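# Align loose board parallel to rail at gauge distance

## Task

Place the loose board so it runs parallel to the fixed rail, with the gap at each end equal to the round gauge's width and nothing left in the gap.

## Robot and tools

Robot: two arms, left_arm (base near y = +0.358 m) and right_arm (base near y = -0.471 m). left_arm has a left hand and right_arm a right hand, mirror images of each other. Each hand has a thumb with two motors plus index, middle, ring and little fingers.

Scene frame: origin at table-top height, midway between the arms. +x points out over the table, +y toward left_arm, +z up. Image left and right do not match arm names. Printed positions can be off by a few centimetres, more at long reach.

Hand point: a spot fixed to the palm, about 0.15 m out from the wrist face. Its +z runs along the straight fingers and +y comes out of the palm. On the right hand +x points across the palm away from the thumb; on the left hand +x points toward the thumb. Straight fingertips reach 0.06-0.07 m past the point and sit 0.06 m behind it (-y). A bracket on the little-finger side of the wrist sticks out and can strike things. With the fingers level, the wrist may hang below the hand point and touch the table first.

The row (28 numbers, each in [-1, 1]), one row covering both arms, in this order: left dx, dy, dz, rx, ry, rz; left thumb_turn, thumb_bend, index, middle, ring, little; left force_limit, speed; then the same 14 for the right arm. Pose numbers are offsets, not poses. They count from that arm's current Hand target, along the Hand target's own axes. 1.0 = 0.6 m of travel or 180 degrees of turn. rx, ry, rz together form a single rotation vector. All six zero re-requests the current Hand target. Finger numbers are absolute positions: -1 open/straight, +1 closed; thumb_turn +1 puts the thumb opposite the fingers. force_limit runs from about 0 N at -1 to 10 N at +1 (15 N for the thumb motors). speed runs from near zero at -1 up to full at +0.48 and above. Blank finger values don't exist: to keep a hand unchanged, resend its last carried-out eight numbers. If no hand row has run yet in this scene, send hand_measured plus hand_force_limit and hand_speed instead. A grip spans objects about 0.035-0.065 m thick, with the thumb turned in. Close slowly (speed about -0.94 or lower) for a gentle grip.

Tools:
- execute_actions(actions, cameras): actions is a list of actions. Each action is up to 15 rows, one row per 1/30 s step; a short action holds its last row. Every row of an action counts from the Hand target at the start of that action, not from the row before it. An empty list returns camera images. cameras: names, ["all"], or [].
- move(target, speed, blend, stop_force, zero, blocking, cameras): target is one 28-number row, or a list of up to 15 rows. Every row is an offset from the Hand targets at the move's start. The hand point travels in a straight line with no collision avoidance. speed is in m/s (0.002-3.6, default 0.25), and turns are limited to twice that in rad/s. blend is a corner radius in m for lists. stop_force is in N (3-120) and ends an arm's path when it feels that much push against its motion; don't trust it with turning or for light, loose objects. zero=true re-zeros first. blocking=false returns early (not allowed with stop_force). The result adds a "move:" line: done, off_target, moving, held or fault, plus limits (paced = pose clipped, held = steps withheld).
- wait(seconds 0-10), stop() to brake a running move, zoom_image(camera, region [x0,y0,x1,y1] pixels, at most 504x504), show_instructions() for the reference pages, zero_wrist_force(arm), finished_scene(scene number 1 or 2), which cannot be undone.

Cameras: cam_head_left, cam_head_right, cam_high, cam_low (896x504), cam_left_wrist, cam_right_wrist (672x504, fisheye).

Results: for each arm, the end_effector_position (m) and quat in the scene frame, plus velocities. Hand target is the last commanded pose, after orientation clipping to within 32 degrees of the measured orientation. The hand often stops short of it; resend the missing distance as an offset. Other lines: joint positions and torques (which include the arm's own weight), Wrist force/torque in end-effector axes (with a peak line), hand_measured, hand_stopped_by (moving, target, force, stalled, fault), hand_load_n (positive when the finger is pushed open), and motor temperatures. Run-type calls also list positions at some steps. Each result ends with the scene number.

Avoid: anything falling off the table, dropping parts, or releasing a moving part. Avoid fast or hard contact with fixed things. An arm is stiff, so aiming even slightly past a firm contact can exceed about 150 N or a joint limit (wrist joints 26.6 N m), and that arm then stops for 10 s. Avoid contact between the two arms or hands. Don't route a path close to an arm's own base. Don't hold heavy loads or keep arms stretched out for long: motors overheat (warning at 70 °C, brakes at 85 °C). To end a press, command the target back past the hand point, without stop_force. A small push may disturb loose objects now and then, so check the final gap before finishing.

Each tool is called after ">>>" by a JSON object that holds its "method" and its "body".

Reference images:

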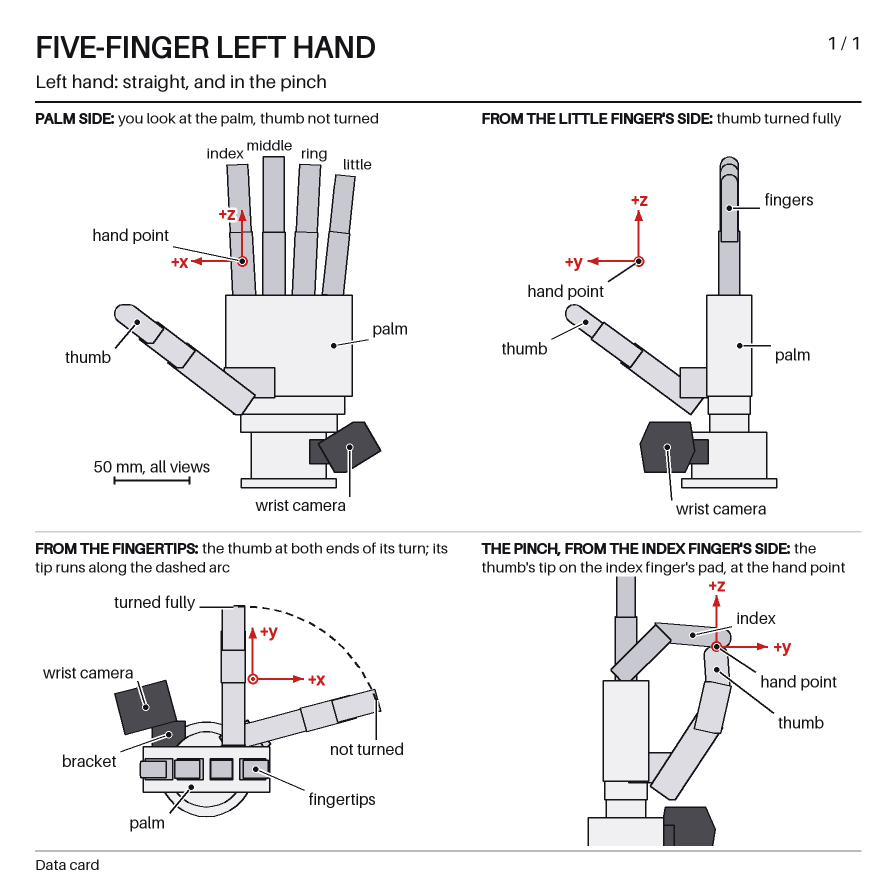

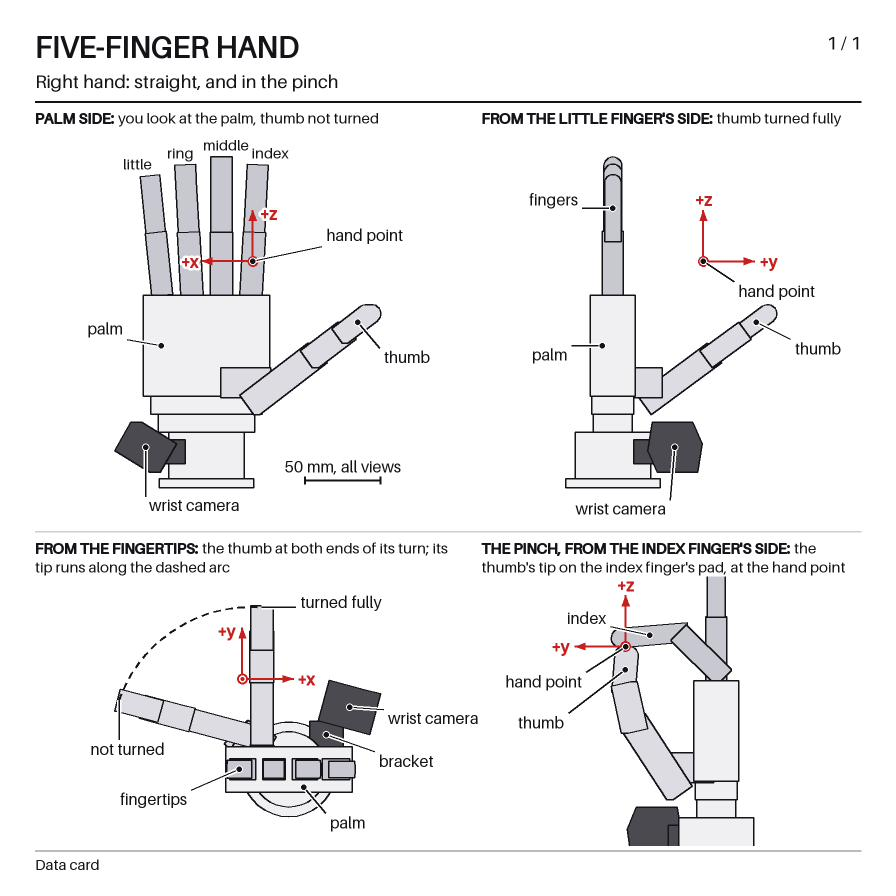

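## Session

>>> {"method": "execute_actions", "body": {"actions": []}}

>>> {"method": "zoom_image", "body": {"camera": "cam_high", "region": [350, 150, 550, 300]}}

Scene clock: 0.00 s.
left_arm: end_effector_position=(+0.4276, +0.2952, +0.3071) hand_measured=(-1.000, -1.000, -1.000, -1.000, -1.000, -1.000) hand_load_n=(+0.0, +0.0, +0.0, +0.0, +0.0, +0.0) hand_stopped_by=(target, target, target, target, target, target) hand_force_limit=0.00 hand_speed=-0.80 end_effector_quat_wxyz=(+0.083, +0.637, +0.765, +0.040) | right_arm: end_effector_position=(+0.2482, -0.0441, +0.2153) hand_measured=(-1.000, -1.000, -1.000, -1.000, -1.000, -1.000) hand_load_n=(+0.0, +0.0, +0.0, +0.0, +0.0, +0.0) hand_stopped_by=(target, target, target, target, target, target) hand_force_limit=0.00 hand_speed=-0.80 end_effector_quat_wxyz=(-0.602, +0.012, +0.787, +0.131)
Joint positions: left_arm=[3.29 -1.65 -1.552 1.803 -1.504 -0.066] | right_arm=[0.348 -0.775 1.509 2.124 1.03 -1.621]
Joint velocities: within noise
Joint torques (N m): no reading
Motor temperatures (°C): left_arm=[29 29 26 32 36 33] | right_arm=[30 26 30 38 38 35]
Wrist force (N): no reading
Wrist torque (N m): no reading
Wrist force, peak (N): no reading
Hand target: left_arm +0.4276, +0.2952, +0.3071; +0.083, +0.637, +0.765, +0.040 | right_arm +0.2482, -0.0441, +0.2153; -0.602, +0.012, +0.787, +0.131

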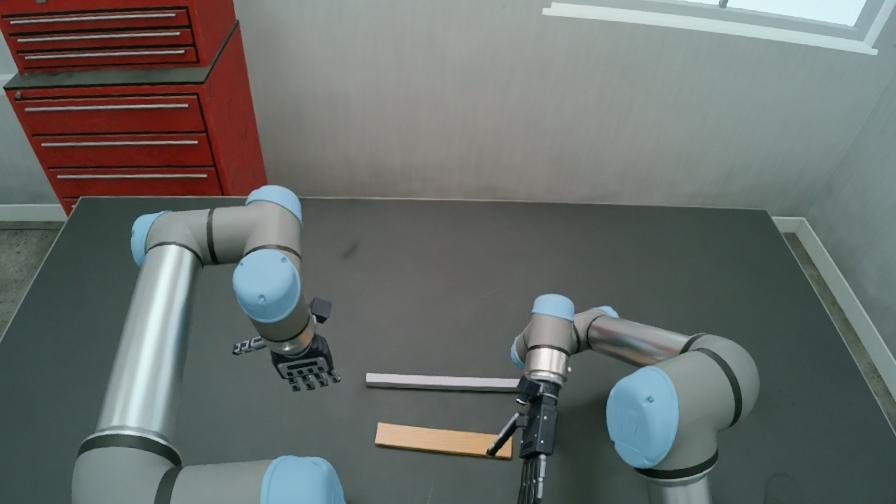

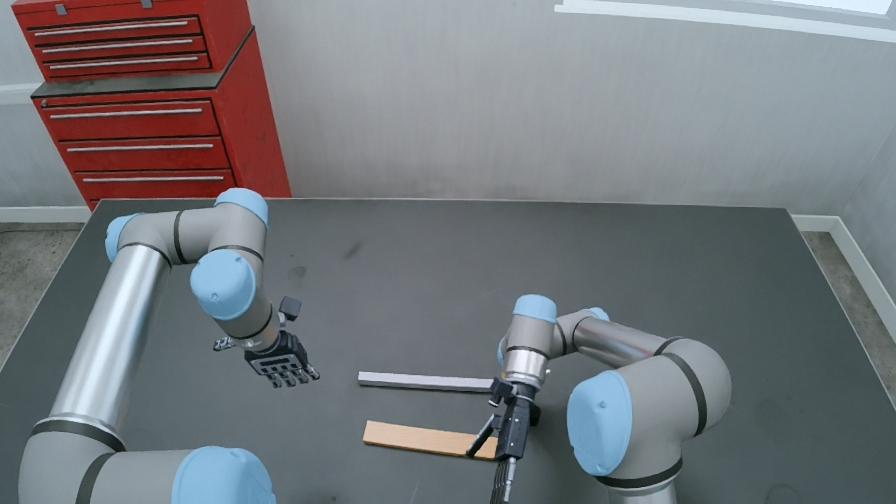

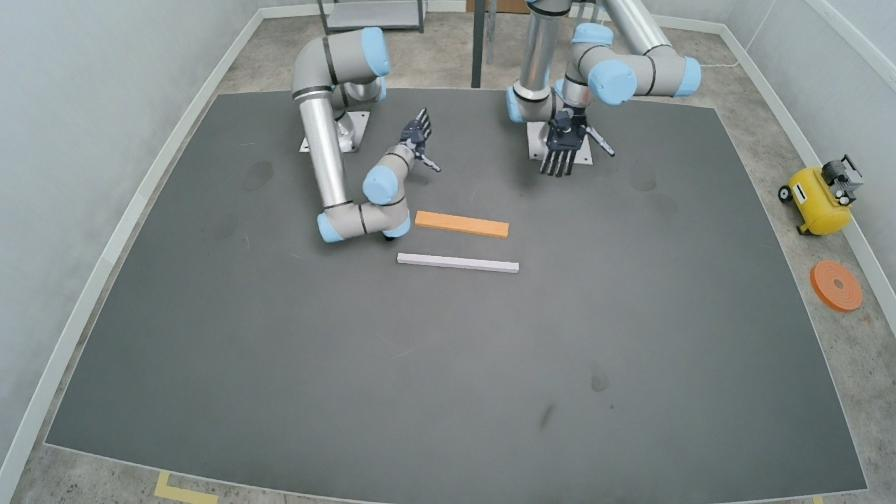

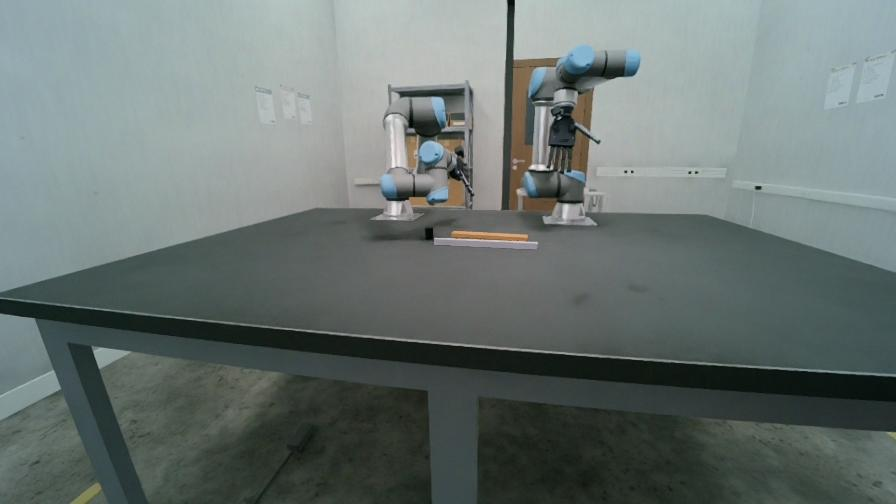

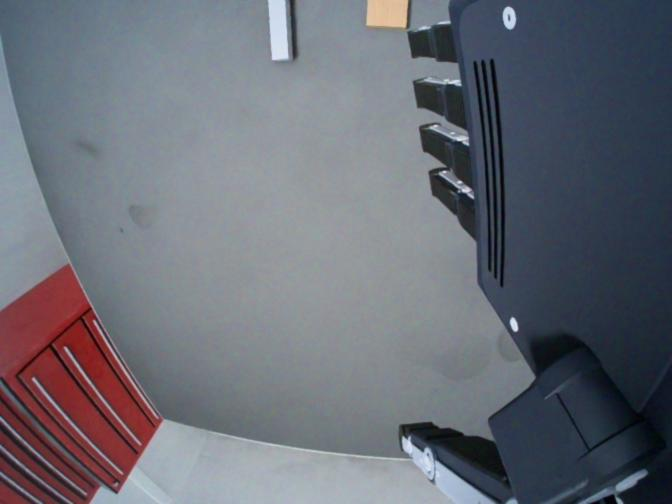

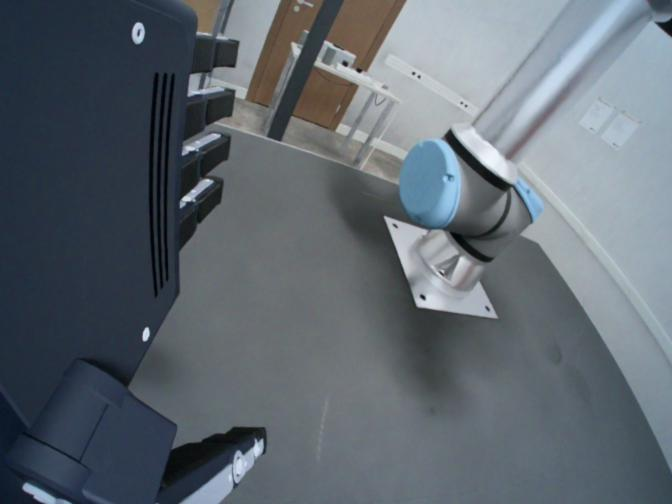

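Scaled by 2.520.

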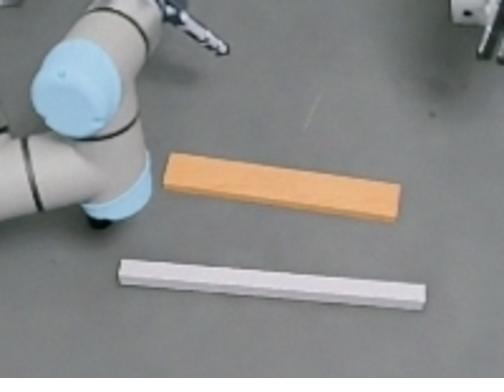

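>>> {"method": "move", "body": {"target": [[0,0,0,0,0,0,-1,-1,-1,-1,-1,-1,0,-0.8,0.1817,-0.129,-0.0767,0,0,0,-1,-1,-1,-1,-1,-1,0,-0.8],[0,0,0,0,0,0,-1,-1,-1,-1,-1,-1,0,-0.8,0.0057,-0.4327,-0.3238,-0.2495,-0.3882,0.4104,-1,-1,-1,-1,-1,-1,0,-0.8],[-0.63,-0.0773,0.1985,0.0556,0.0194,0.0578,-1,-1,-1,-1,-1,-1,0,-0.8,0.0057,-0.4327,-0.3238,-0.2495,-0.3882,0.4104,-1,-1,-1,-1,-1,-1,0,-0.8]], "speed": [0.25,0.35,0.3], "blend": [0.03,0.0,0], "cameras": ["all"]}}

Scene clock: 28.67 s.
left_arm: end_effector_position=(+0.4697, -0.0898, +0.2114) hand_measured=(-1.000, -1.000, -1.000, -1.000, -1.000, -1.000) hand_load_n=(+0.0, +0.0, +0.0, +0.0, +0.0, +0.0) hand_stopped_by=(target, target, target, target, target, target) hand_force_limit=0.00 hand_speed=-0.80 end_effector_quat_wxyz=(+0.000, +0.707, +0.707, -0.001) end_effector_velocity=(+0.001, -0.001, +0.001) end_effector_angular_velocity=(-0.002, -0.004, +0.000) | right_arm: end_effector_position=(+0.3847, -0.3382, +0.2153) hand_measured=(-1.000, -1.000, -1.000, -1.000, -1.000, -1.000) hand_load_n=(+0.0, +0.0, +0.0, +0.0, +0.0, +0.0) hand_stopped_by=(target, target, target, target, target, target) hand_force_limit=0.00 hand_speed=-0.80 end_effector_quat_wxyz=(+0.000, +0.707, +0.707, +0.000)
Joint positions: left_arm=[2.53 -2.465 -0.592 1.487 -1.57 -0.639] | right_arm=[0.104 -1.359 1.65 1.28 1.571 0.086]
Joint velocities: left_arm=[0 -0.002 0.006 0 -0.001 0] | right_arm=[within noise]
Joint torques (N m): left_arm=[-6.6 35.56 32.52 -3.77 -1.65 0.95] | right_arm=[1.77 -42.81 -25.61 0.31 1.51 -0.54]
Wrist force (N): left_arm=[-0.3 0.7 0.0] | right_arm=[0.5 -0.4 1.1]
Wrist torque (N m): left_arm=[0.12 0.03 -0.24] | right_arm=[-0.02 0.01 -0.15]
Wrist force, peak (N): left_arm=[-2.3 1.0 0.8] | right_arm=[-1.7 1.5 0.8]
Hand target: left_arm +0.4697, -0.0899, +0.2114; +0.000, +0.707, +0.707, -0.001 | right_arm +0.3847, -0.3382, +0.2153; +0.000, +0.707, +0.707, +0.000
Off the commanded pose: left_arm 0.000 m, 0 deg | right_arm 0.000 m, 0 deg.
move: done

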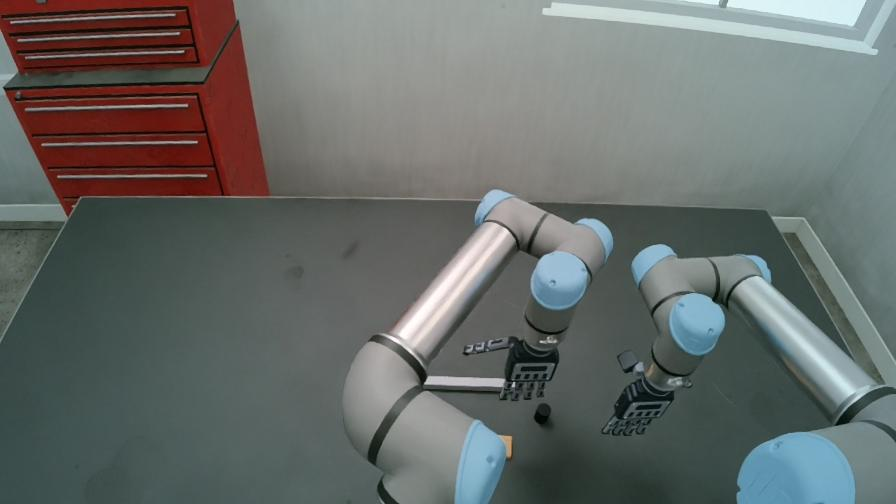

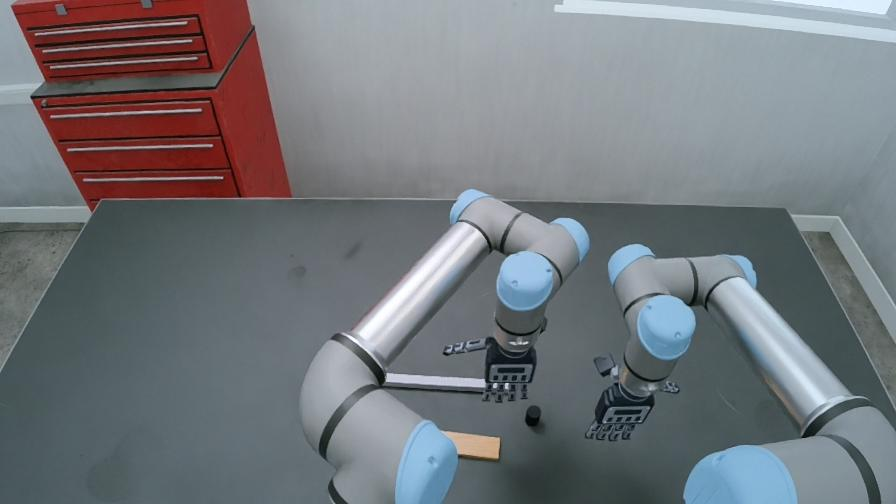

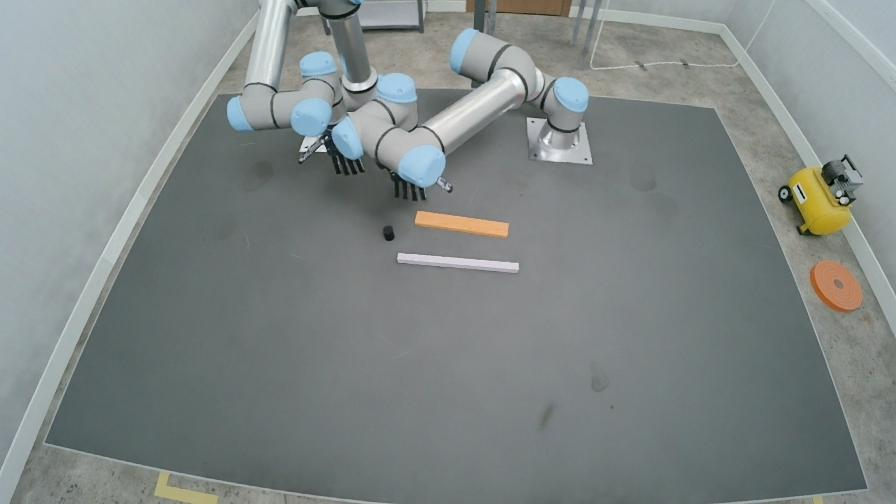

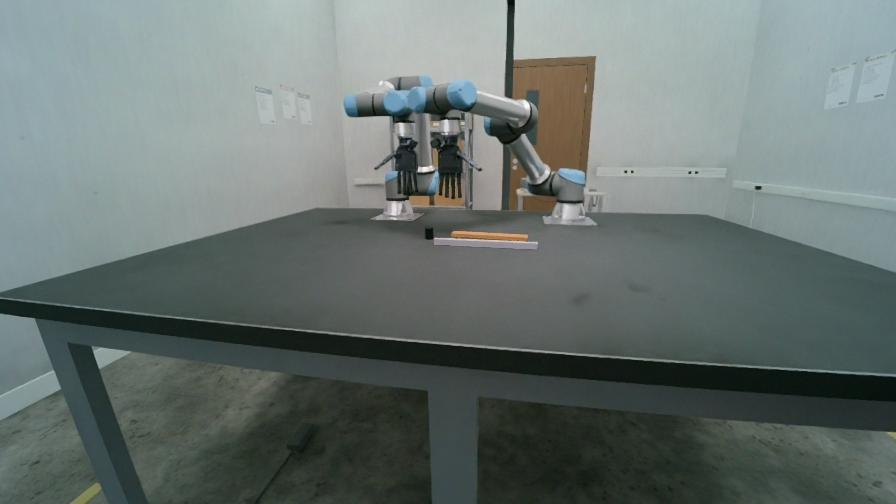

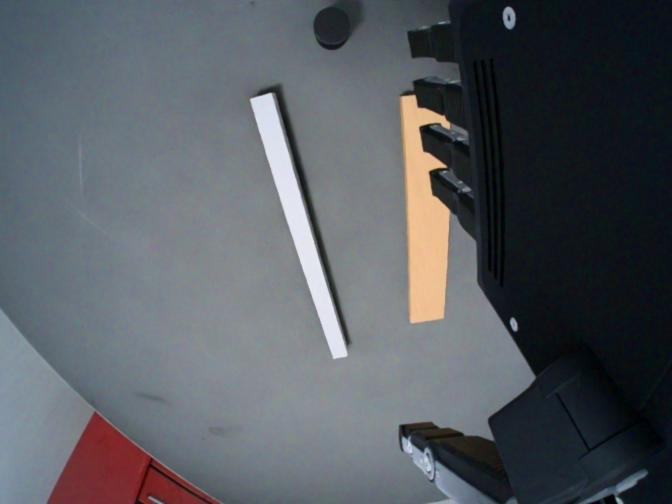

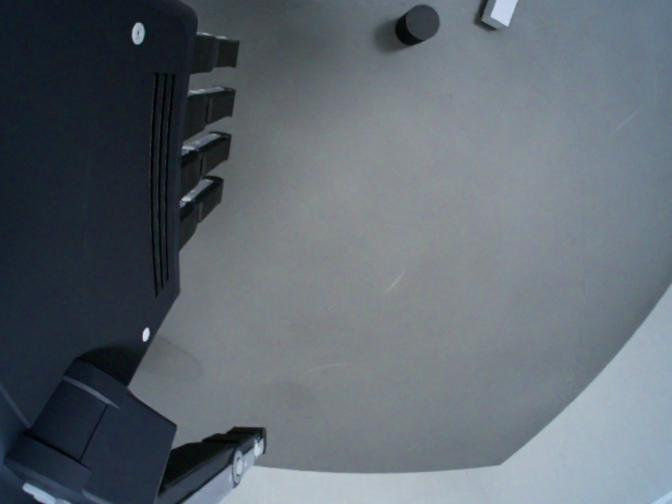

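>>> {"method": "zoom_image", "body": {"camera": "cam_left_wrist", "region": [300, 0, 380, 50]}}

>>> {"method": "zoom_image", "body": {"camera": "cam_left_wrist", "region": [235, 75, 315, 125]}}

>>> {"method": "zoom_image", "body": {"camera": "cam_left_wrist", "region": [300, 310, 380, 360]}}

>>> {"method": "zoom_image", "body": {"camera": "cam_left_wrist", "region": [380, 290, 460, 340]}}

>>> {"method": "zoom_image", "body": {"camera": "cam_left_wrist", "region": [380, 75, 460, 125]}}

Scaled by 6.300 from the camera's 672x504 image, which has a finer 960x720 frame.

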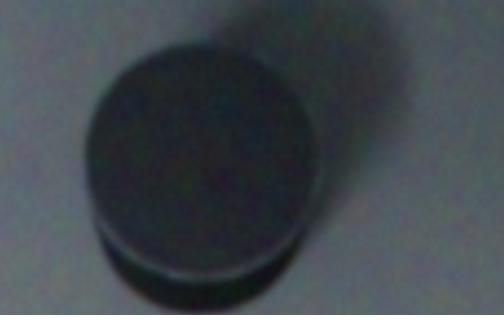

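Scaled by 6.300 from the camera's 672x504 image, which has a finer 960x720 frame.

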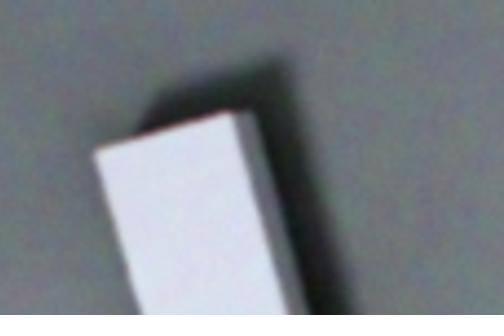

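Scaled by 6.300 from the camera's 672x504 image, which has a finer 960x720 frame.

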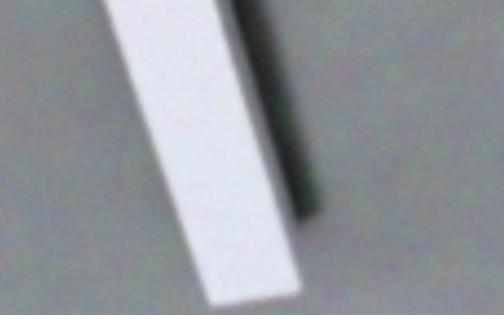

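Scaled by 6.300 from the camera's 672x504 image, which has a finer 960x720 frame.

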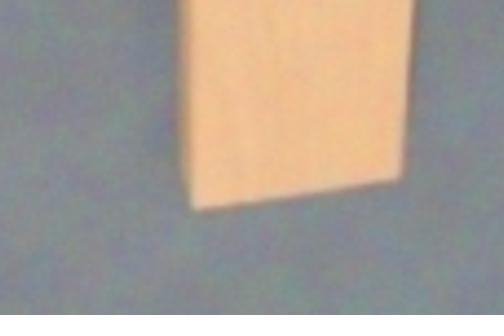

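Scaled by 6.300 from the camera's 672x504 image, which has a finer 960x720 frame.

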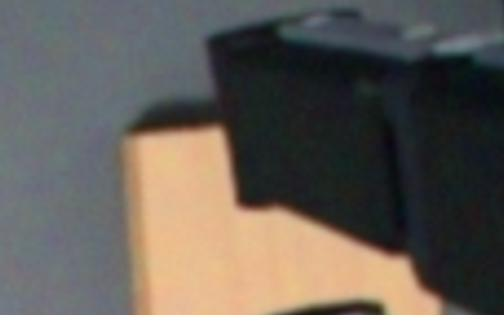

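>>> {"method": "zoom_image", "body": {"camera": "cam_low", "region": [410, 215, 550, 260]}}

>>> {"method": "zoom_image", "body": {"camera": "cam_right_wrist", "region": [380, 0, 460, 50]}}

>>> {"method": "zoom_image", "body": {"camera": "cam_high", "region": [370, 200, 530, 290]}}

Scaled by 3.600.

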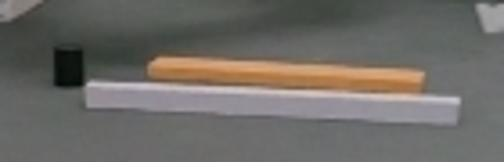

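Scaled by 6.300 from the camera's 672x504 image, which has a finer 960x720 frame.

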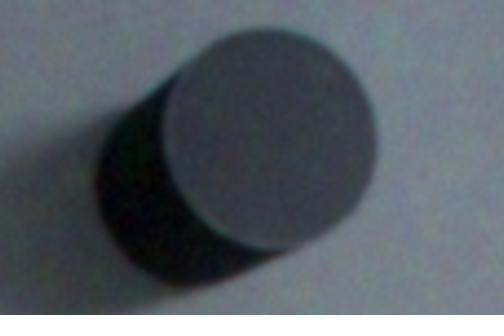

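Scaled by 3.150.

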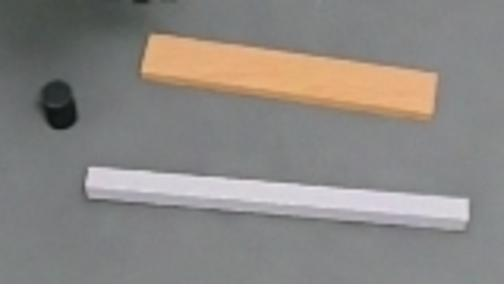

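>>> {"method": "move", "body": {"target": [[0.1982,-0.1412,0.1023,0,0,0.0171,-1,-1,-1,1,-1,1,0,0,0,0,0,0,0,0,-1,-1,-1,1,1,1,0,0],[0.1982,-0.1412,0.2307,0,0,0.0171,-1,-1,-1,1,-1,1,0,0,0,0,0,0,0,0,-1,-1,-1,1,1,1,0,0],[0.1982,0.036,0.2307,0,0,0.0171,-1,-1,-1,1,-1,1,0,0,0,0,0,0,0,0,-1,-1,-1,1,1,1,0,0]], "speed": [0.25,0.12,0.05], "cameras": ["cam_high","cam_left_wrist"]}}

>>> {"method": "zoom_image", "body": {"camera": "cam_high", "region": [370, 170, 530, 290]}}

Scene clock: 116.93 s.
left_arm: end_effector_position=(+0.4912, +0.0290, +0.0728) hand_measured=(-1.000, -1.000, -1.000, +1.000, -1.000, +1.000) hand_load_n=(+0.0, +0.0, +0.0, +0.0, +0.0, +0.0) hand_stopped_by=(target, target, target, target, target, target) hand_force_limit=0.00 hand_speed=0.00 end_effector_quat_wxyz=(+0.000, +0.726, +0.688, -0.001) | right_arm: end_effector_position=(+0.3847, -0.3382, +0.2153) hand_measured=(-1.000, -1.000, -1.000, +1.000, +1.000, +1.000) hand_load_n=(+0.0, +0.0, +0.0, +0.0, +0.0, +0.0) hand_stopped_by=(target, target, target, target, target, target) hand_force_limit=0.00 hand_speed=0.00 end_effector_quat_wxyz=(+0.000, +0.707, +0.707, +0.000)
Joint positions: left_arm=[2.726 -2.316 -1.222 1.968 -1.57 -0.389] | right_arm=[0.104 -1.359 1.65 1.28 1.571 0.086]
Joint torques (N m): left_arm=[-10.32 53.92 9.7 0.38 -1.67 -1.38] | right_arm=[-6.85 -42.4 -17.93 4.95 -1.95 -1.51]
Wrist force (N): left_arm=[-0.5 0.9 0.3] | right_arm=[0.4 -0.4 1.3]
Wrist torque (N m): left_arm=[0.12 0.08 -0.14] | right_arm=[-0.03 0.01 -0.15]
Wrist force, peak (N): left_arm=[-1.7 2.1 -0.6] | right_arm=[0.5 -0.5 1.5]
Hand target: left_arm +0.4912, +0.0289, +0.0728; +0.000, +0.726, +0.688, -0.001 | right_arm +0.3847, -0.3382, +0.2153; +0.000, +0.707, +0.707, +0.000
Off the commanded pose: left_arm 0.000 m, 0 deg | right_arm 0.000 m, 0 deg.
move: done
Images, in order (width x height): cam_high 896x504, cam_left_wrist 672x504.

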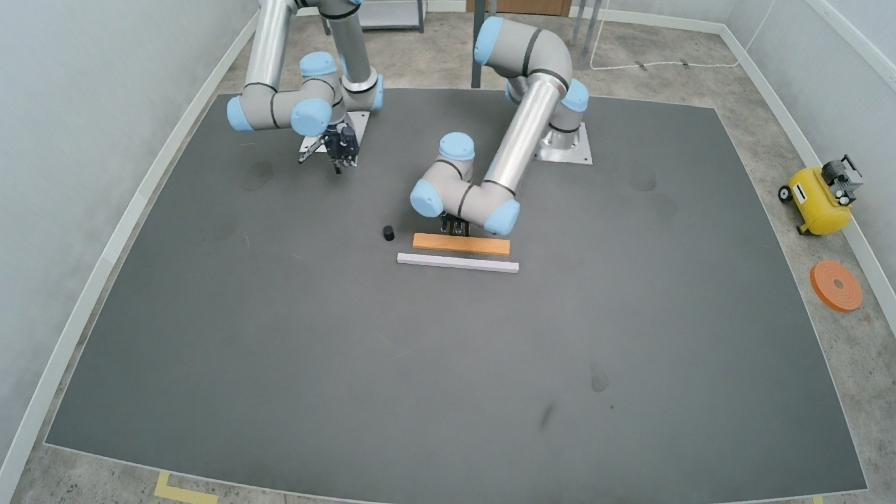

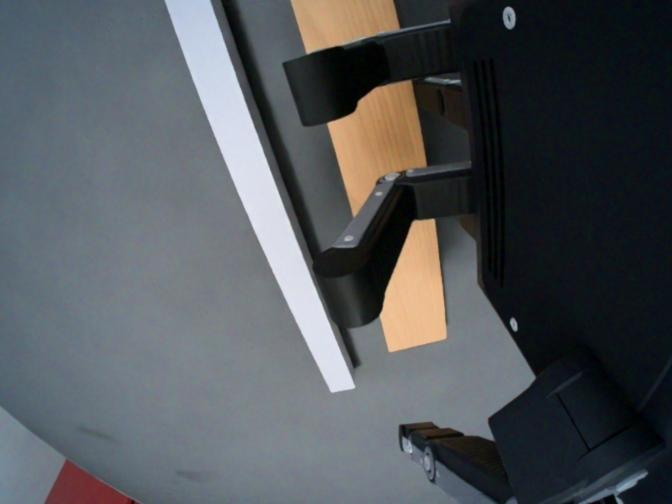

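Scaled by 3.150.

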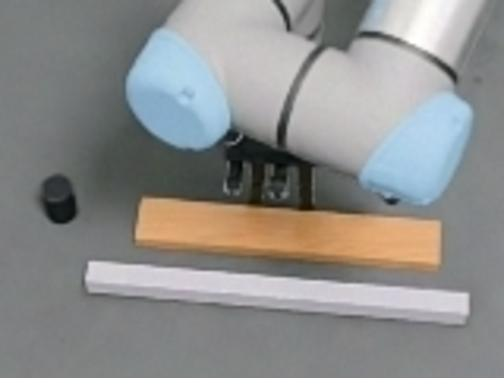

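>>> {"method": "move", "body": {"target": [[-0.0018,-0.0333,0,0,0,0,-1,-1,-1,1,-1,1,0,0,0,0,0,0,0,0,-1,-1,-1,1,1,1,0,0],[-0.0018,-0.0333,-0.15,0,0,0,-1,-1,-1,1,1,1,0,0,0,0,0,0,0,0,-1,-1,-1,1,1,1,0,0],[0.1505,-0.0268,-0.15,0,0,-0.0171,-1,-1,-1,1,1,1,0,0,0.2303,0.1338,0.087,0,0,0,-1,-1,-1,1,1,1,0,0],[0.1505,-0.0268,0,0,0,-0.0171,-1,-1,-1,1,1,1,0,0,0.2303,0.1338,0.087,0,0,0,-1,-1,-1,1,1,1,0,0],[0.1522,0.0057,0,0,0,-0.0171,-1,-1,-1,1,1,1,0,0,0.2303,0.1338,0.087,0,0,0,-1,-1,-1,1,1,1,0,0]], "speed": [0.1,0.2,0.2,0.15,0.02], "blend": [0.005,0,0.01,0,0]}}

Scene clock: 132.60 s.
left_arm: end_effector_position=(+0.4996, +0.1200, +0.0727) hand_measured=(-1.000, -1.000, -1.000, +1.000, +1.000, +1.000) hand_load_n=(+0.0, +0.0, +0.0, +0.0, +0.0, +0.0) hand_stopped_by=(target, target, target, target, target, target) hand_force_limit=0.00 hand_speed=0.00 end_effector_quat_wxyz=(+0.000, +0.707, +0.707, -0.001) end_effector_velocity=(-0.002, +0.001, +0.000) end_effector_angular_velocity=(+0.001, +0.004, +0.000) | right_arm: end_effector_position=(+0.4651, -0.2001, +0.1631) hand_measured=(-1.000, -1.000, -1.000, +1.000, +1.000, +1.000) hand_load_n=(+0.0, +0.0, +0.0, +0.0, +0.0, +0.0) hand_stopped_by=(target, target, target, target, target, target) hand_force_limit=0.00 hand_speed=0.00 end_effector_quat_wxyz=(+0.000, +0.707, +0.707, +0.000)
Joint positions: left_arm=[2.888 -2.221 -1.392 2.041 -1.57 -0.281] | right_arm=[0.373 -0.992 1.263 1.3 1.571 0.354]
Joint velocities: left_arm=[0 0.002 -0.005 -0.001 0 0] | right_arm=[within noise]
Joint torques (N m): left_arm=[-0.98 50.44 3.87 -0.97 1.42 -0.15] | right_arm=[4.67 -33.2 -26.28 -0.06 -1.9 2.16]
Wrist force (N): left_arm=[-0.5 0.5 0.2] | right_arm=[0.1 0.0 1.8]
Wrist torque (N m): left_arm=[0.10 0.08 -0.25] | right_arm=[-0.02 0.08 -0.04]
Wrist force, peak (N): left_arm=[-0.7 0.0 2.1] | right_arm=[1.5 0.9 2.3]
Hand target: left_arm +0.4995, +0.1199, +0.0727; +0.000, +0.707, +0.707, -0.001 | right_arm +0.4651, -0.2001, +0.1631; +0.000, +0.707, +0.707, +0.000
Off the commanded pose: left_arm 0.000 m, 0 deg | right_arm 0.000 m, 0 deg.
move: done

>>> {"method": "move", "body": {"target": [[0,-0.03,0,0,0,0,-1,-1,-1,1,1,1,0,0,0,0,0,0,0,0,-1,-1,-1,1,1,1,0,0],[0.15,-0.06,-0.15,0,0,0,-1,-1,-1,1,1,1,0,0,0,0,0,0,0,0,-1,-1,-1,1,1,1,0,0],[0.15,-0.06,-0.15,0,0,0,-1,-1,-1,1,1,1,0,0,0.1418,0.005,0,0,0,0,-1,-1,-1,1,1,1,0,0],[0.15,-0.06,-0.15,0,0,0,-1,-1,-1,1,1,1,0,0,0.1418,0.005,0.1502,0,0,0,-1,-1,-1,1,1,1,0,0],[0.15,-0.06,-0.15,0,0,0,-1,-1,-1,1,1,1,0,0,0.1418,0.0363,0.1502,0,0,0,-1,-1,-1,1,1,1,0,0]], "speed": [0.1,0.2,0.2,0.15,0.02], "blend": [0.005,0.02,0.01,0,0]}}

>>> {"method": "move", "body": {"target": [[0,0,0,0,0,0,-1,-1,-1,1,1,1,0,0,0,-0.03,0,0,0,0,-1,-1,-1,1,1,1,0,0],[0,0,0,0,0,0,-1,-1,-1,1,1,1,0,0,-0.17,-0.06,-0.15,0,0,0,-1,-1,-1,1,1,1,0,0],[-0.15,0.03,0,0,0,0,-1,-1,-1,1,1,1,0,0,-0.17,-0.06,-0.15,0,0,0,-1,-1,-1,1,1,1,0,0],[-0.15,0.03,0.15,0,0,0,-1,-1,-1,1,1,1,0,0,-0.17,-0.06,-0.15,0,0,0,-1,-1,-1,1,1,1,0,0],[-0.15,0.06,0.15,0,0,0,-1,-1,-1,1,1,1,0,0,-0.17,-0.06,-0.15,0,0,0,-1,-1,-1,1,1,1,0,0]], "speed": [0.1,0.2,0.2,0.15,0.02], "blend": [0.005,0.02,0.01,0,0]}}

>>> {"method": "move", "body": {"target": [[0,-0.03,0,0,0,0,-1,-1,-1,1,1,1,0,0,0,0,0,0,0,0,-1,-1,-1,1,1,1,0,0],[0.15,-0.06,-0.15,0,0,0,-1,-1,-1,1,1,1,0,0,0,0,0,0,0,0,-1,-1,-1,1,1,1,0,0],[0.15,-0.06,-0.15,0,0,0,-1,-1,-1,1,1,1,0,0,0.17,0.036,0,0,0,0,-1,-1,-1,1,1,1,0,0],[0.15,-0.06,-0.15,0,0,0,-1,-1,-1,1,1,1,0,0,0.17,0.036,0.15,0,0,0,-1,-1,-1,1,1,1,0,0],[0.15,-0.06,-0.15,0,0,0,-1,-1,-1,1,1,1,0,0,0.17,0.06,0.15,0,0,0,-1,-1,-1,1,1,1,0,0]], "speed": [0.1,0.2,0.2,0.15,0.02], "blend": [0.005,0.02,0.01,0,0]}}

>>> {"method": "move", "body": {"target": [[0,0,-0.08,0,0,0,-1,-1,-1,-1,-1,-1,0,0,0,-0.03,0,0,0,0,-1,-1,-1,1,1,1,0,0],[0,0,-0.08,0,0,0,-1,-1,-1,-1,-1,-1,0,0,-0.17,-0.06,-0.15,0,0,0,-1,-1,-1,1,1,1,0,0],[-0.5,0.0107,-0.08,0,0,0,-1,-1,-1,-1,-1,-1,0,0,-0.37,-0.16,-0.15,0,0,0,-1,-1,-1,1,1,1,0,0]], "speed": [0.15,0.25,0.25], "cameras": ["cam_left_wrist","cam_high"]}}

>>> {"method": "zoom_image", "body": {"camera": "cam_left_wrist", "region": [235, 75, 315, 125]}}

>>> {"method": "zoom_image", "body": {"camera": "cam_left_wrist", "region": [290, 100, 370, 150]}}

>>> {"method": "zoom_image", "body": {"camera": "cam_left_wrist", "region": [320, 310, 400, 360]}}

Scene clock: 155.53 s.
left_arm: end_effector_position=(+0.4636, +0.2100, +0.1627) hand_measured=(-1.000, -1.000, -1.000, +1.000, +1.000, +1.000) hand_load_n=(+0.0, +0.0, +0.0, +0.0, +0.0, +0.0) hand_stopped_by=(target, target, target, target, target, target) hand_force_limit=0.00 hand_speed=0.00 end_effector_quat_wxyz=(+0.000, +0.707, +0.707, -0.001) | right_arm: end_effector_position=(+0.4870, -0.1151, +0.0729) hand_measured=(-1.000, -1.000, -1.000, +1.000, +1.000, +1.000) hand_load_n=(+0.0, +0.0, +0.0, +0.0, +0.0, +0.0) hand_stopped_by=(target, target, target, target, target, target) hand_force_limit=0.00 hand_speed=0.00 end_effector_quat_wxyz=(+0.000, +0.707, +0.707, +0.000) end_effector_velocity=(-0.002, -0.001, -0.001) end_effector_angular_velocity=(-0.002, +0.004, +0.001)
Joint positions: left_arm=[3.062 -1.968 -1.542 1.939 -1.57 -0.107] | right_arm=[0.499 -0.749 1.083 1.237 1.571 0.481]
Joint velocities: left_arm=[within noise] | right_arm=[0.001 -0.002 0.006 0 0 0]
Joint torques (N m): left_arm=[5.04 31.56 31.09 -3.93 1.81 1.68] | right_arm=[3.76 -66.33 -7.43 0.44 -1.82 0.9]
Wrist force (N): left_arm=[-0.3 0.4 0.1] | right_arm=[0.1 -0.3 1.6]
Wrist torque (N m): left_arm=[0.08 0.06 -0.02] | right_arm=[-0.06 0.04 -0.08]
Wrist force, peak (N): left_arm=[-1.6 -0.7 1.5] | right_arm=[0.1 -0.4 3.1]
Hand target: left_arm +0.4636, +0.2100, +0.1627; +0.000, +0.707, +0.707, -0.001 | right_arm +0.4870, -0.1150, +0.0730; +0.000, +0.707, +0.707, +0.000
Off the commanded pose: left_arm 0.000 m, 0 deg | right_arm 0.000 m, 0 deg.
move: done

Scene clock: 158.97 s.
left_arm: end_effector_position=(+0.4996, +0.1200, +0.0727) hand_measured=(-1.000, -1.000, -1.000, +1.000, +1.000, +1.000) hand_load_n=(+0.0, +0.0, +0.0, +0.0, +0.0, +0.0) hand_stopped_by=(target, target, target, target, target, target) hand_force_limit=0.00 hand_speed=0.00 end_effector_quat_wxyz=(+0.000, +0.707, +0.707, -0.001) end_effector_velocity=(-0.002, +0.001, +0.000) end_effector_angular_velocity=(+0.002, +0.003, -0.001) | right_arm: end_effector_position=(+0.4509, -0.2170, +0.1630) hand_measured=(-1.000, -1.000, -1.000, +1.000, +1.000, +1.000) hand_load_n=(+0.0, +0.0, +0.0, +0.0, +0.0, +0.0) hand_stopped_by=(target, target, target, target, target, target) hand_force_limit=0.00 hand_speed=0.00 end_effector_quat_wxyz=(+0.000, +0.707, +0.707, +0.000)
Joint positions: left_arm=[2.888 -2.221 -1.392 2.041 -1.57 -0.281] | right_arm=[0.351 -1.043 1.345 1.269 1.571 0.332]
Joint velocities: left_arm=[0 0.002 -0.005 0 -0.001 0] | right_arm=[within noise]
Joint torques (N m): left_arm=[-1.08 51.52 4.31 -0.88 1.63 -0.02] | right_arm=[-6.43 -55.33 -25.22 0.01 -2.26 -1.63]
Wrist force (N): left_arm=[-0.3 0.3 0.2] | right_arm=[0.2 -0.2 1.6]
Wrist torque (N m): left_arm=[0.06 0.06 -0.24] | right_arm=[-0.04 0.06 -0.17]
Wrist force, peak (N): left_arm=[-2.3 1.0 -1.1] | right_arm=[1.5 -1.5 2.6]
Hand target: left_arm +0.4995, +0.1199, +0.0727; +0.000, +0.707, +0.707, -0.001 | right_arm +0.4509, -0.2170, +0.1630; +0.000, +0.707, +0.707, +0.000
Off the commanded pose: left_arm 0.000 m, 0 deg | right_arm 0.000 m, 0 deg.
move: done

Scene clock: 162.23 s.
left_arm: end_effector_position=(+0.4636, +0.2100, +0.1627) hand_measured=(-1.000, -1.000, -1.000, +1.000, +1.000, +1.000) hand_load_n=(+0.0, +0.0, +0.0, +0.0, +0.0, +0.0) hand_stopped_by=(target, target, target, target, target, target) hand_force_limit=0.00 hand_speed=0.00 end_effector_quat_wxyz=(+0.000, +0.707, +0.707, -0.001) | right_arm: end_effector_position=(+0.4870, -0.1151, +0.0729) hand_measured=(-1.000, -1.000, -1.000, +1.000, +1.000, +1.000) hand_load_n=(+0.0, +0.0, +0.0, +0.0, +0.0, +0.0) hand_stopped_by=(target, target, target, target, target, target) hand_force_limit=0.00 hand_speed=0.00 end_effector_quat_wxyz=(+0.000, +0.707, +0.707, +0.000) end_effector_velocity=(-0.001, -0.001, -0.001) end_effector_angular_velocity=(-0.002, +0.003, +0.000)
Joint positions: left_arm=[3.062 -1.968 -1.542 1.939 -1.57 -0.107] | right_arm=[0.499 -0.749 1.083 1.237 1.571 0.481]
Joint velocities: left_arm=[within noise] | right_arm=[0 -0.002 0.005 0 0 0]
Joint torques (N m): left_arm=[4.44 30.31 30.7 -3.88 1.91 1.53] | right_arm=[3.98 -67.9 -6.36 0.34 -1.8 0.77]
Wrist force (N): left_arm=[0.0 0.3 0.3] | right_arm=[0.1 -0.3 1.7]
Wrist torque (N m): left_arm=[0.04 0.02 0.00] | right_arm=[-0.06 0.04 -0.08]
Wrist force, peak (N): left_arm=[-1.5 -0.7 1.3] | right_arm=[0.0 -0.3 3.1]
Hand target: left_arm +0.4636, +0.2100, +0.1627; +0.000, +0.707, +0.707, -0.001 | right_arm +0.4870, -0.1150, +0.0730; +0.000, +0.707, +0.707, +0.000
Off the commanded pose: left_arm 0.000 m, 0 deg | right_arm 0.000 m, 0 deg.
move: done

Scene clock: 165.67 s.
left_arm: end_effector_position=(+0.4701, -0.0899, +0.2110) hand_measured=(-1.000, -1.000, -1.000, -1.000, -1.000, -1.000) hand_load_n=(+0.0, +0.0, +0.0, +0.0, +0.0, +0.0) hand_stopped_by=(target, target, target, target, target, target) hand_force_limit=0.00 hand_speed=0.00 end_effector_quat_wxyz=(+0.000, +0.707, +0.707, -0.001) | right_arm: end_effector_position=(+0.3908, -0.3370, +0.1630) hand_measured=(-1.000, -1.000, -1.000, +1.000, +1.000, +1.000) hand_load_n=(+0.0, +0.0, +0.0, +0.0, -0.5, +0.0) hand_stopped_by=(target, target, target, target, target, target) hand_force_limit=0.00 hand_speed=0.00 end_effector_quat_wxyz=(+0.000, +0.707, +0.707, +0.000)
Joint positions: left_arm=[2.53 -2.466 -0.591 1.487 -1.57 -0.639] | right_arm=[0.106 -1.302 1.72 1.153 1.571 0.088]
Joint torques (N m): left_arm=[-7.91 36.57 32.6 -3.1 -0.93 -0.91] | right_arm=[-6.65 -25.84 -10.88 4.99 -2.29 -1.46]
Wrist force (N): left_arm=[-0.4 0.6 -0.1] | right_arm=[0.2 -0.2 1.1]
Wrist torque (N m): left_arm=[0.11 0.04 -0.22] | right_arm=[0.00 0.05 -0.20]
Wrist force, peak (N): left_arm=[-2.1 0.5 0.0] | right_arm=[1.7 -0.1 3.0]
Hand target: left_arm +0.4700, -0.0899, +0.2109; +0.000, +0.707, +0.707, -0.001 | right_arm +0.3908, -0.3370, +0.1630; +0.000, +0.707, +0.707, +0.000
Off the commanded pose: left_arm 0.000 m, 0 deg | right_arm 0.000 m, 0 deg.
move: done
Images, in order (width x height): cam_high 896x504, cam_left_wrist 672x504.

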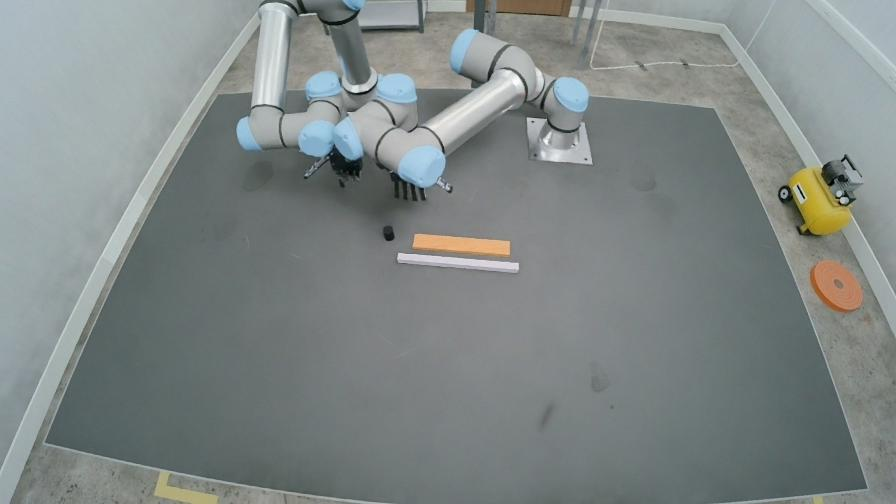

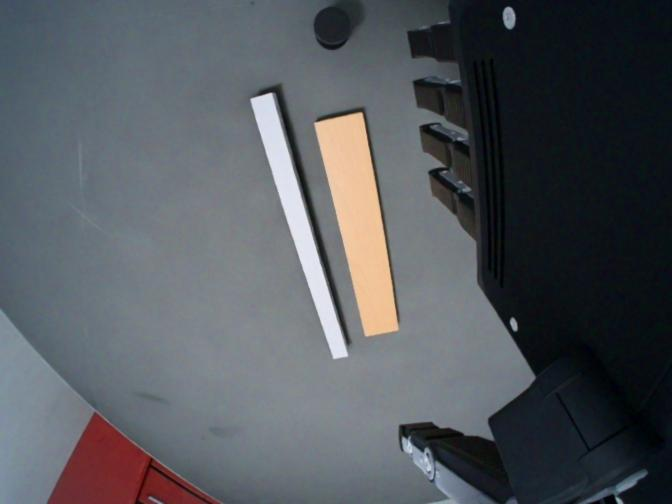

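Scaled by 6.300 from the camera's 672x504 image, which has a finer 960x720 frame.

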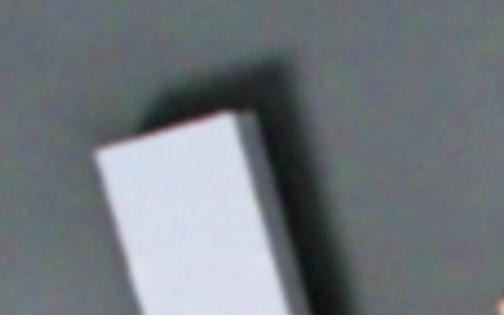

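Scaled by 6.300 from the camera's 672x504 image, which has a finer 960x720 frame.

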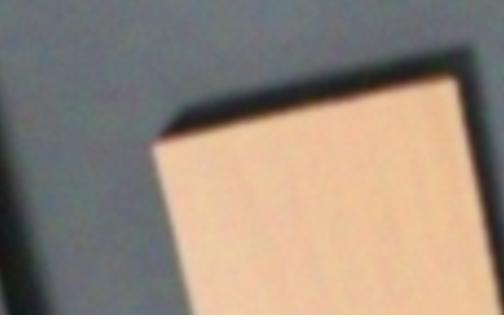

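Scaled by 6.300 from the camera's 672x504 image, which has a finer 960x720 frame.

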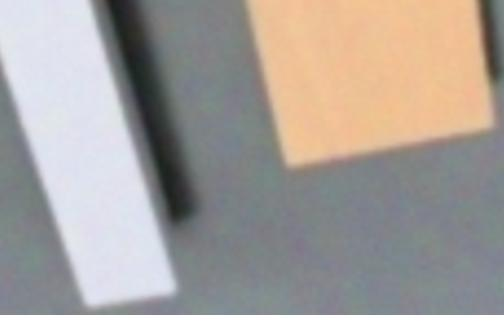

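>>> {"method": "zoom_image", "body": {"camera": "cam_left_wrist", "region": [308, 5, 356, 50]}}

>>> {"method": "move", "body": {"target": [0.4633,0.025,0,0,0,0,-1,-1,-1,-1,-1,-1,0,0,0,0,0,0,0,0,-1,-1,-1,1,1,1,0,0], "speed": 0.25, "cameras": ["cam_left_wrist"]}}

>>> {"method": "zoom_image", "body": {"camera": "cam_left_wrist", "region": [290, 100, 370, 150]}}

>>> {"method": "zoom_image", "body": {"camera": "cam_left_wrist", "region": [235, 95, 315, 145]}}

Scaled by 10.500 from the camera's 672x504 image, which has a finer 960x720 frame.

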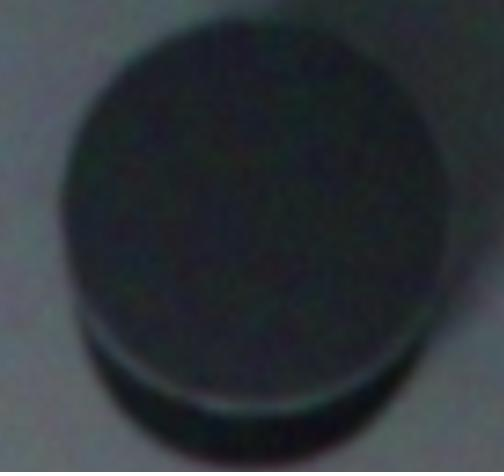

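Scene clock: 179.73 s.
left_arm: end_effector_position=(+0.4851, +0.1879, +0.2107) hand_measured=(-1.000, -1.000, -1.000, -1.000, -1.000, -1.000) hand_load_n=(+0.0, +0.0, +0.0, +0.0, -0.5, +0.0) hand_stopped_by=(target, target, target, target, target, target) hand_force_limit=0.00 hand_speed=0.00 end_effector_quat_wxyz=(+0.000, +0.707, +0.707, -0.001) end_effector_velocity=(+0.001, +0.002, +0.000) end_effector_angular_velocity=(+0.001, -0.002, -0.002) | right_arm: end_effector_position=(+0.3908, -0.3370, +0.1630) hand_measured=(-1.000, -1.000, -1.000, +1.000, +1.000, +1.000) hand_load_n=(+0.0, +0.0, +0.0, +0.0, +0.0, +0.0) hand_stopped_by=(target, target, target, target, target, target) hand_force_limit=0.00 hand_speed=0.00 end_effector_quat_wxyz=(+0.000, +0.707, +0.707, +0.000)
Joint positions: left_arm=[3.019 -2.003 -1.364 1.795 -1.57 -0.15] | right_arm=[0.106 -1.302 1.72 1.153 1.571 0.088]
Joint velocities: left_arm=[0.003 0 0 0.002 -0.002 0.005] | right_arm=[within noise]
Joint torques (N m): left_arm=[10.28 31.95 14.39 -4.72 -0.43 1.83] | right_arm=[-7.19 -19.07 -4.79 4.66 -2.1 -1.63]
Wrist force (N): left_arm=[-0.3 0.8 0.2] | right_arm=[0.3 -0.3 1.1]
Wrist torque (N m): left_arm=[0.09 0.06 -0.09] | right_arm=[-0.01 0.05 -0.19]
Wrist force, peak (N): left_arm=[-2.8 0.3 0.2] | right_arm=[0.4 -0.3 1.4]
Hand target: left_arm +0.4850, +0.1881, +0.2107; +0.000, +0.707, +0.707, -0.001 | right_arm +0.3908, -0.3370, +0.1630; +0.000, +0.707, +0.707, +0.000
Off the commanded pose: left_arm 0.000 m, 0 deg | right_arm 0.000 m, 0 deg.
move: done
Images, in order (width x height): cam_left_wrist 672x504.

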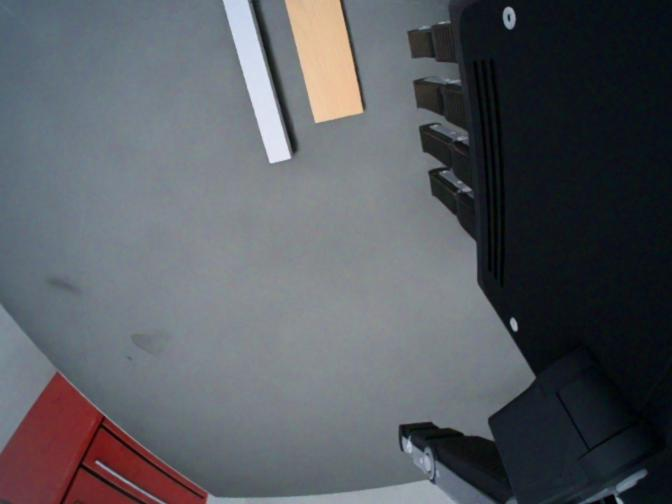

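Scaled by 6.300 from the camera's 672x504 image, which has a finer 960x720 frame.

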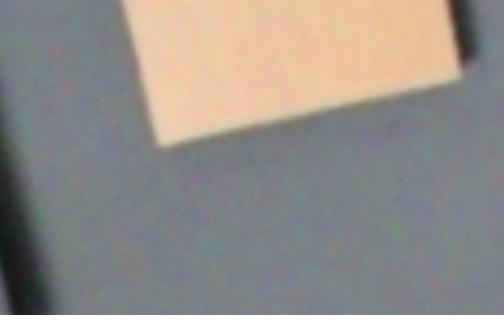

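Scaled by 6.300 from the camera's 672x504 image, which has a finer 960x720 frame.

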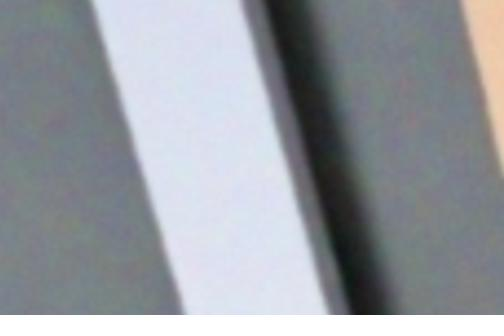

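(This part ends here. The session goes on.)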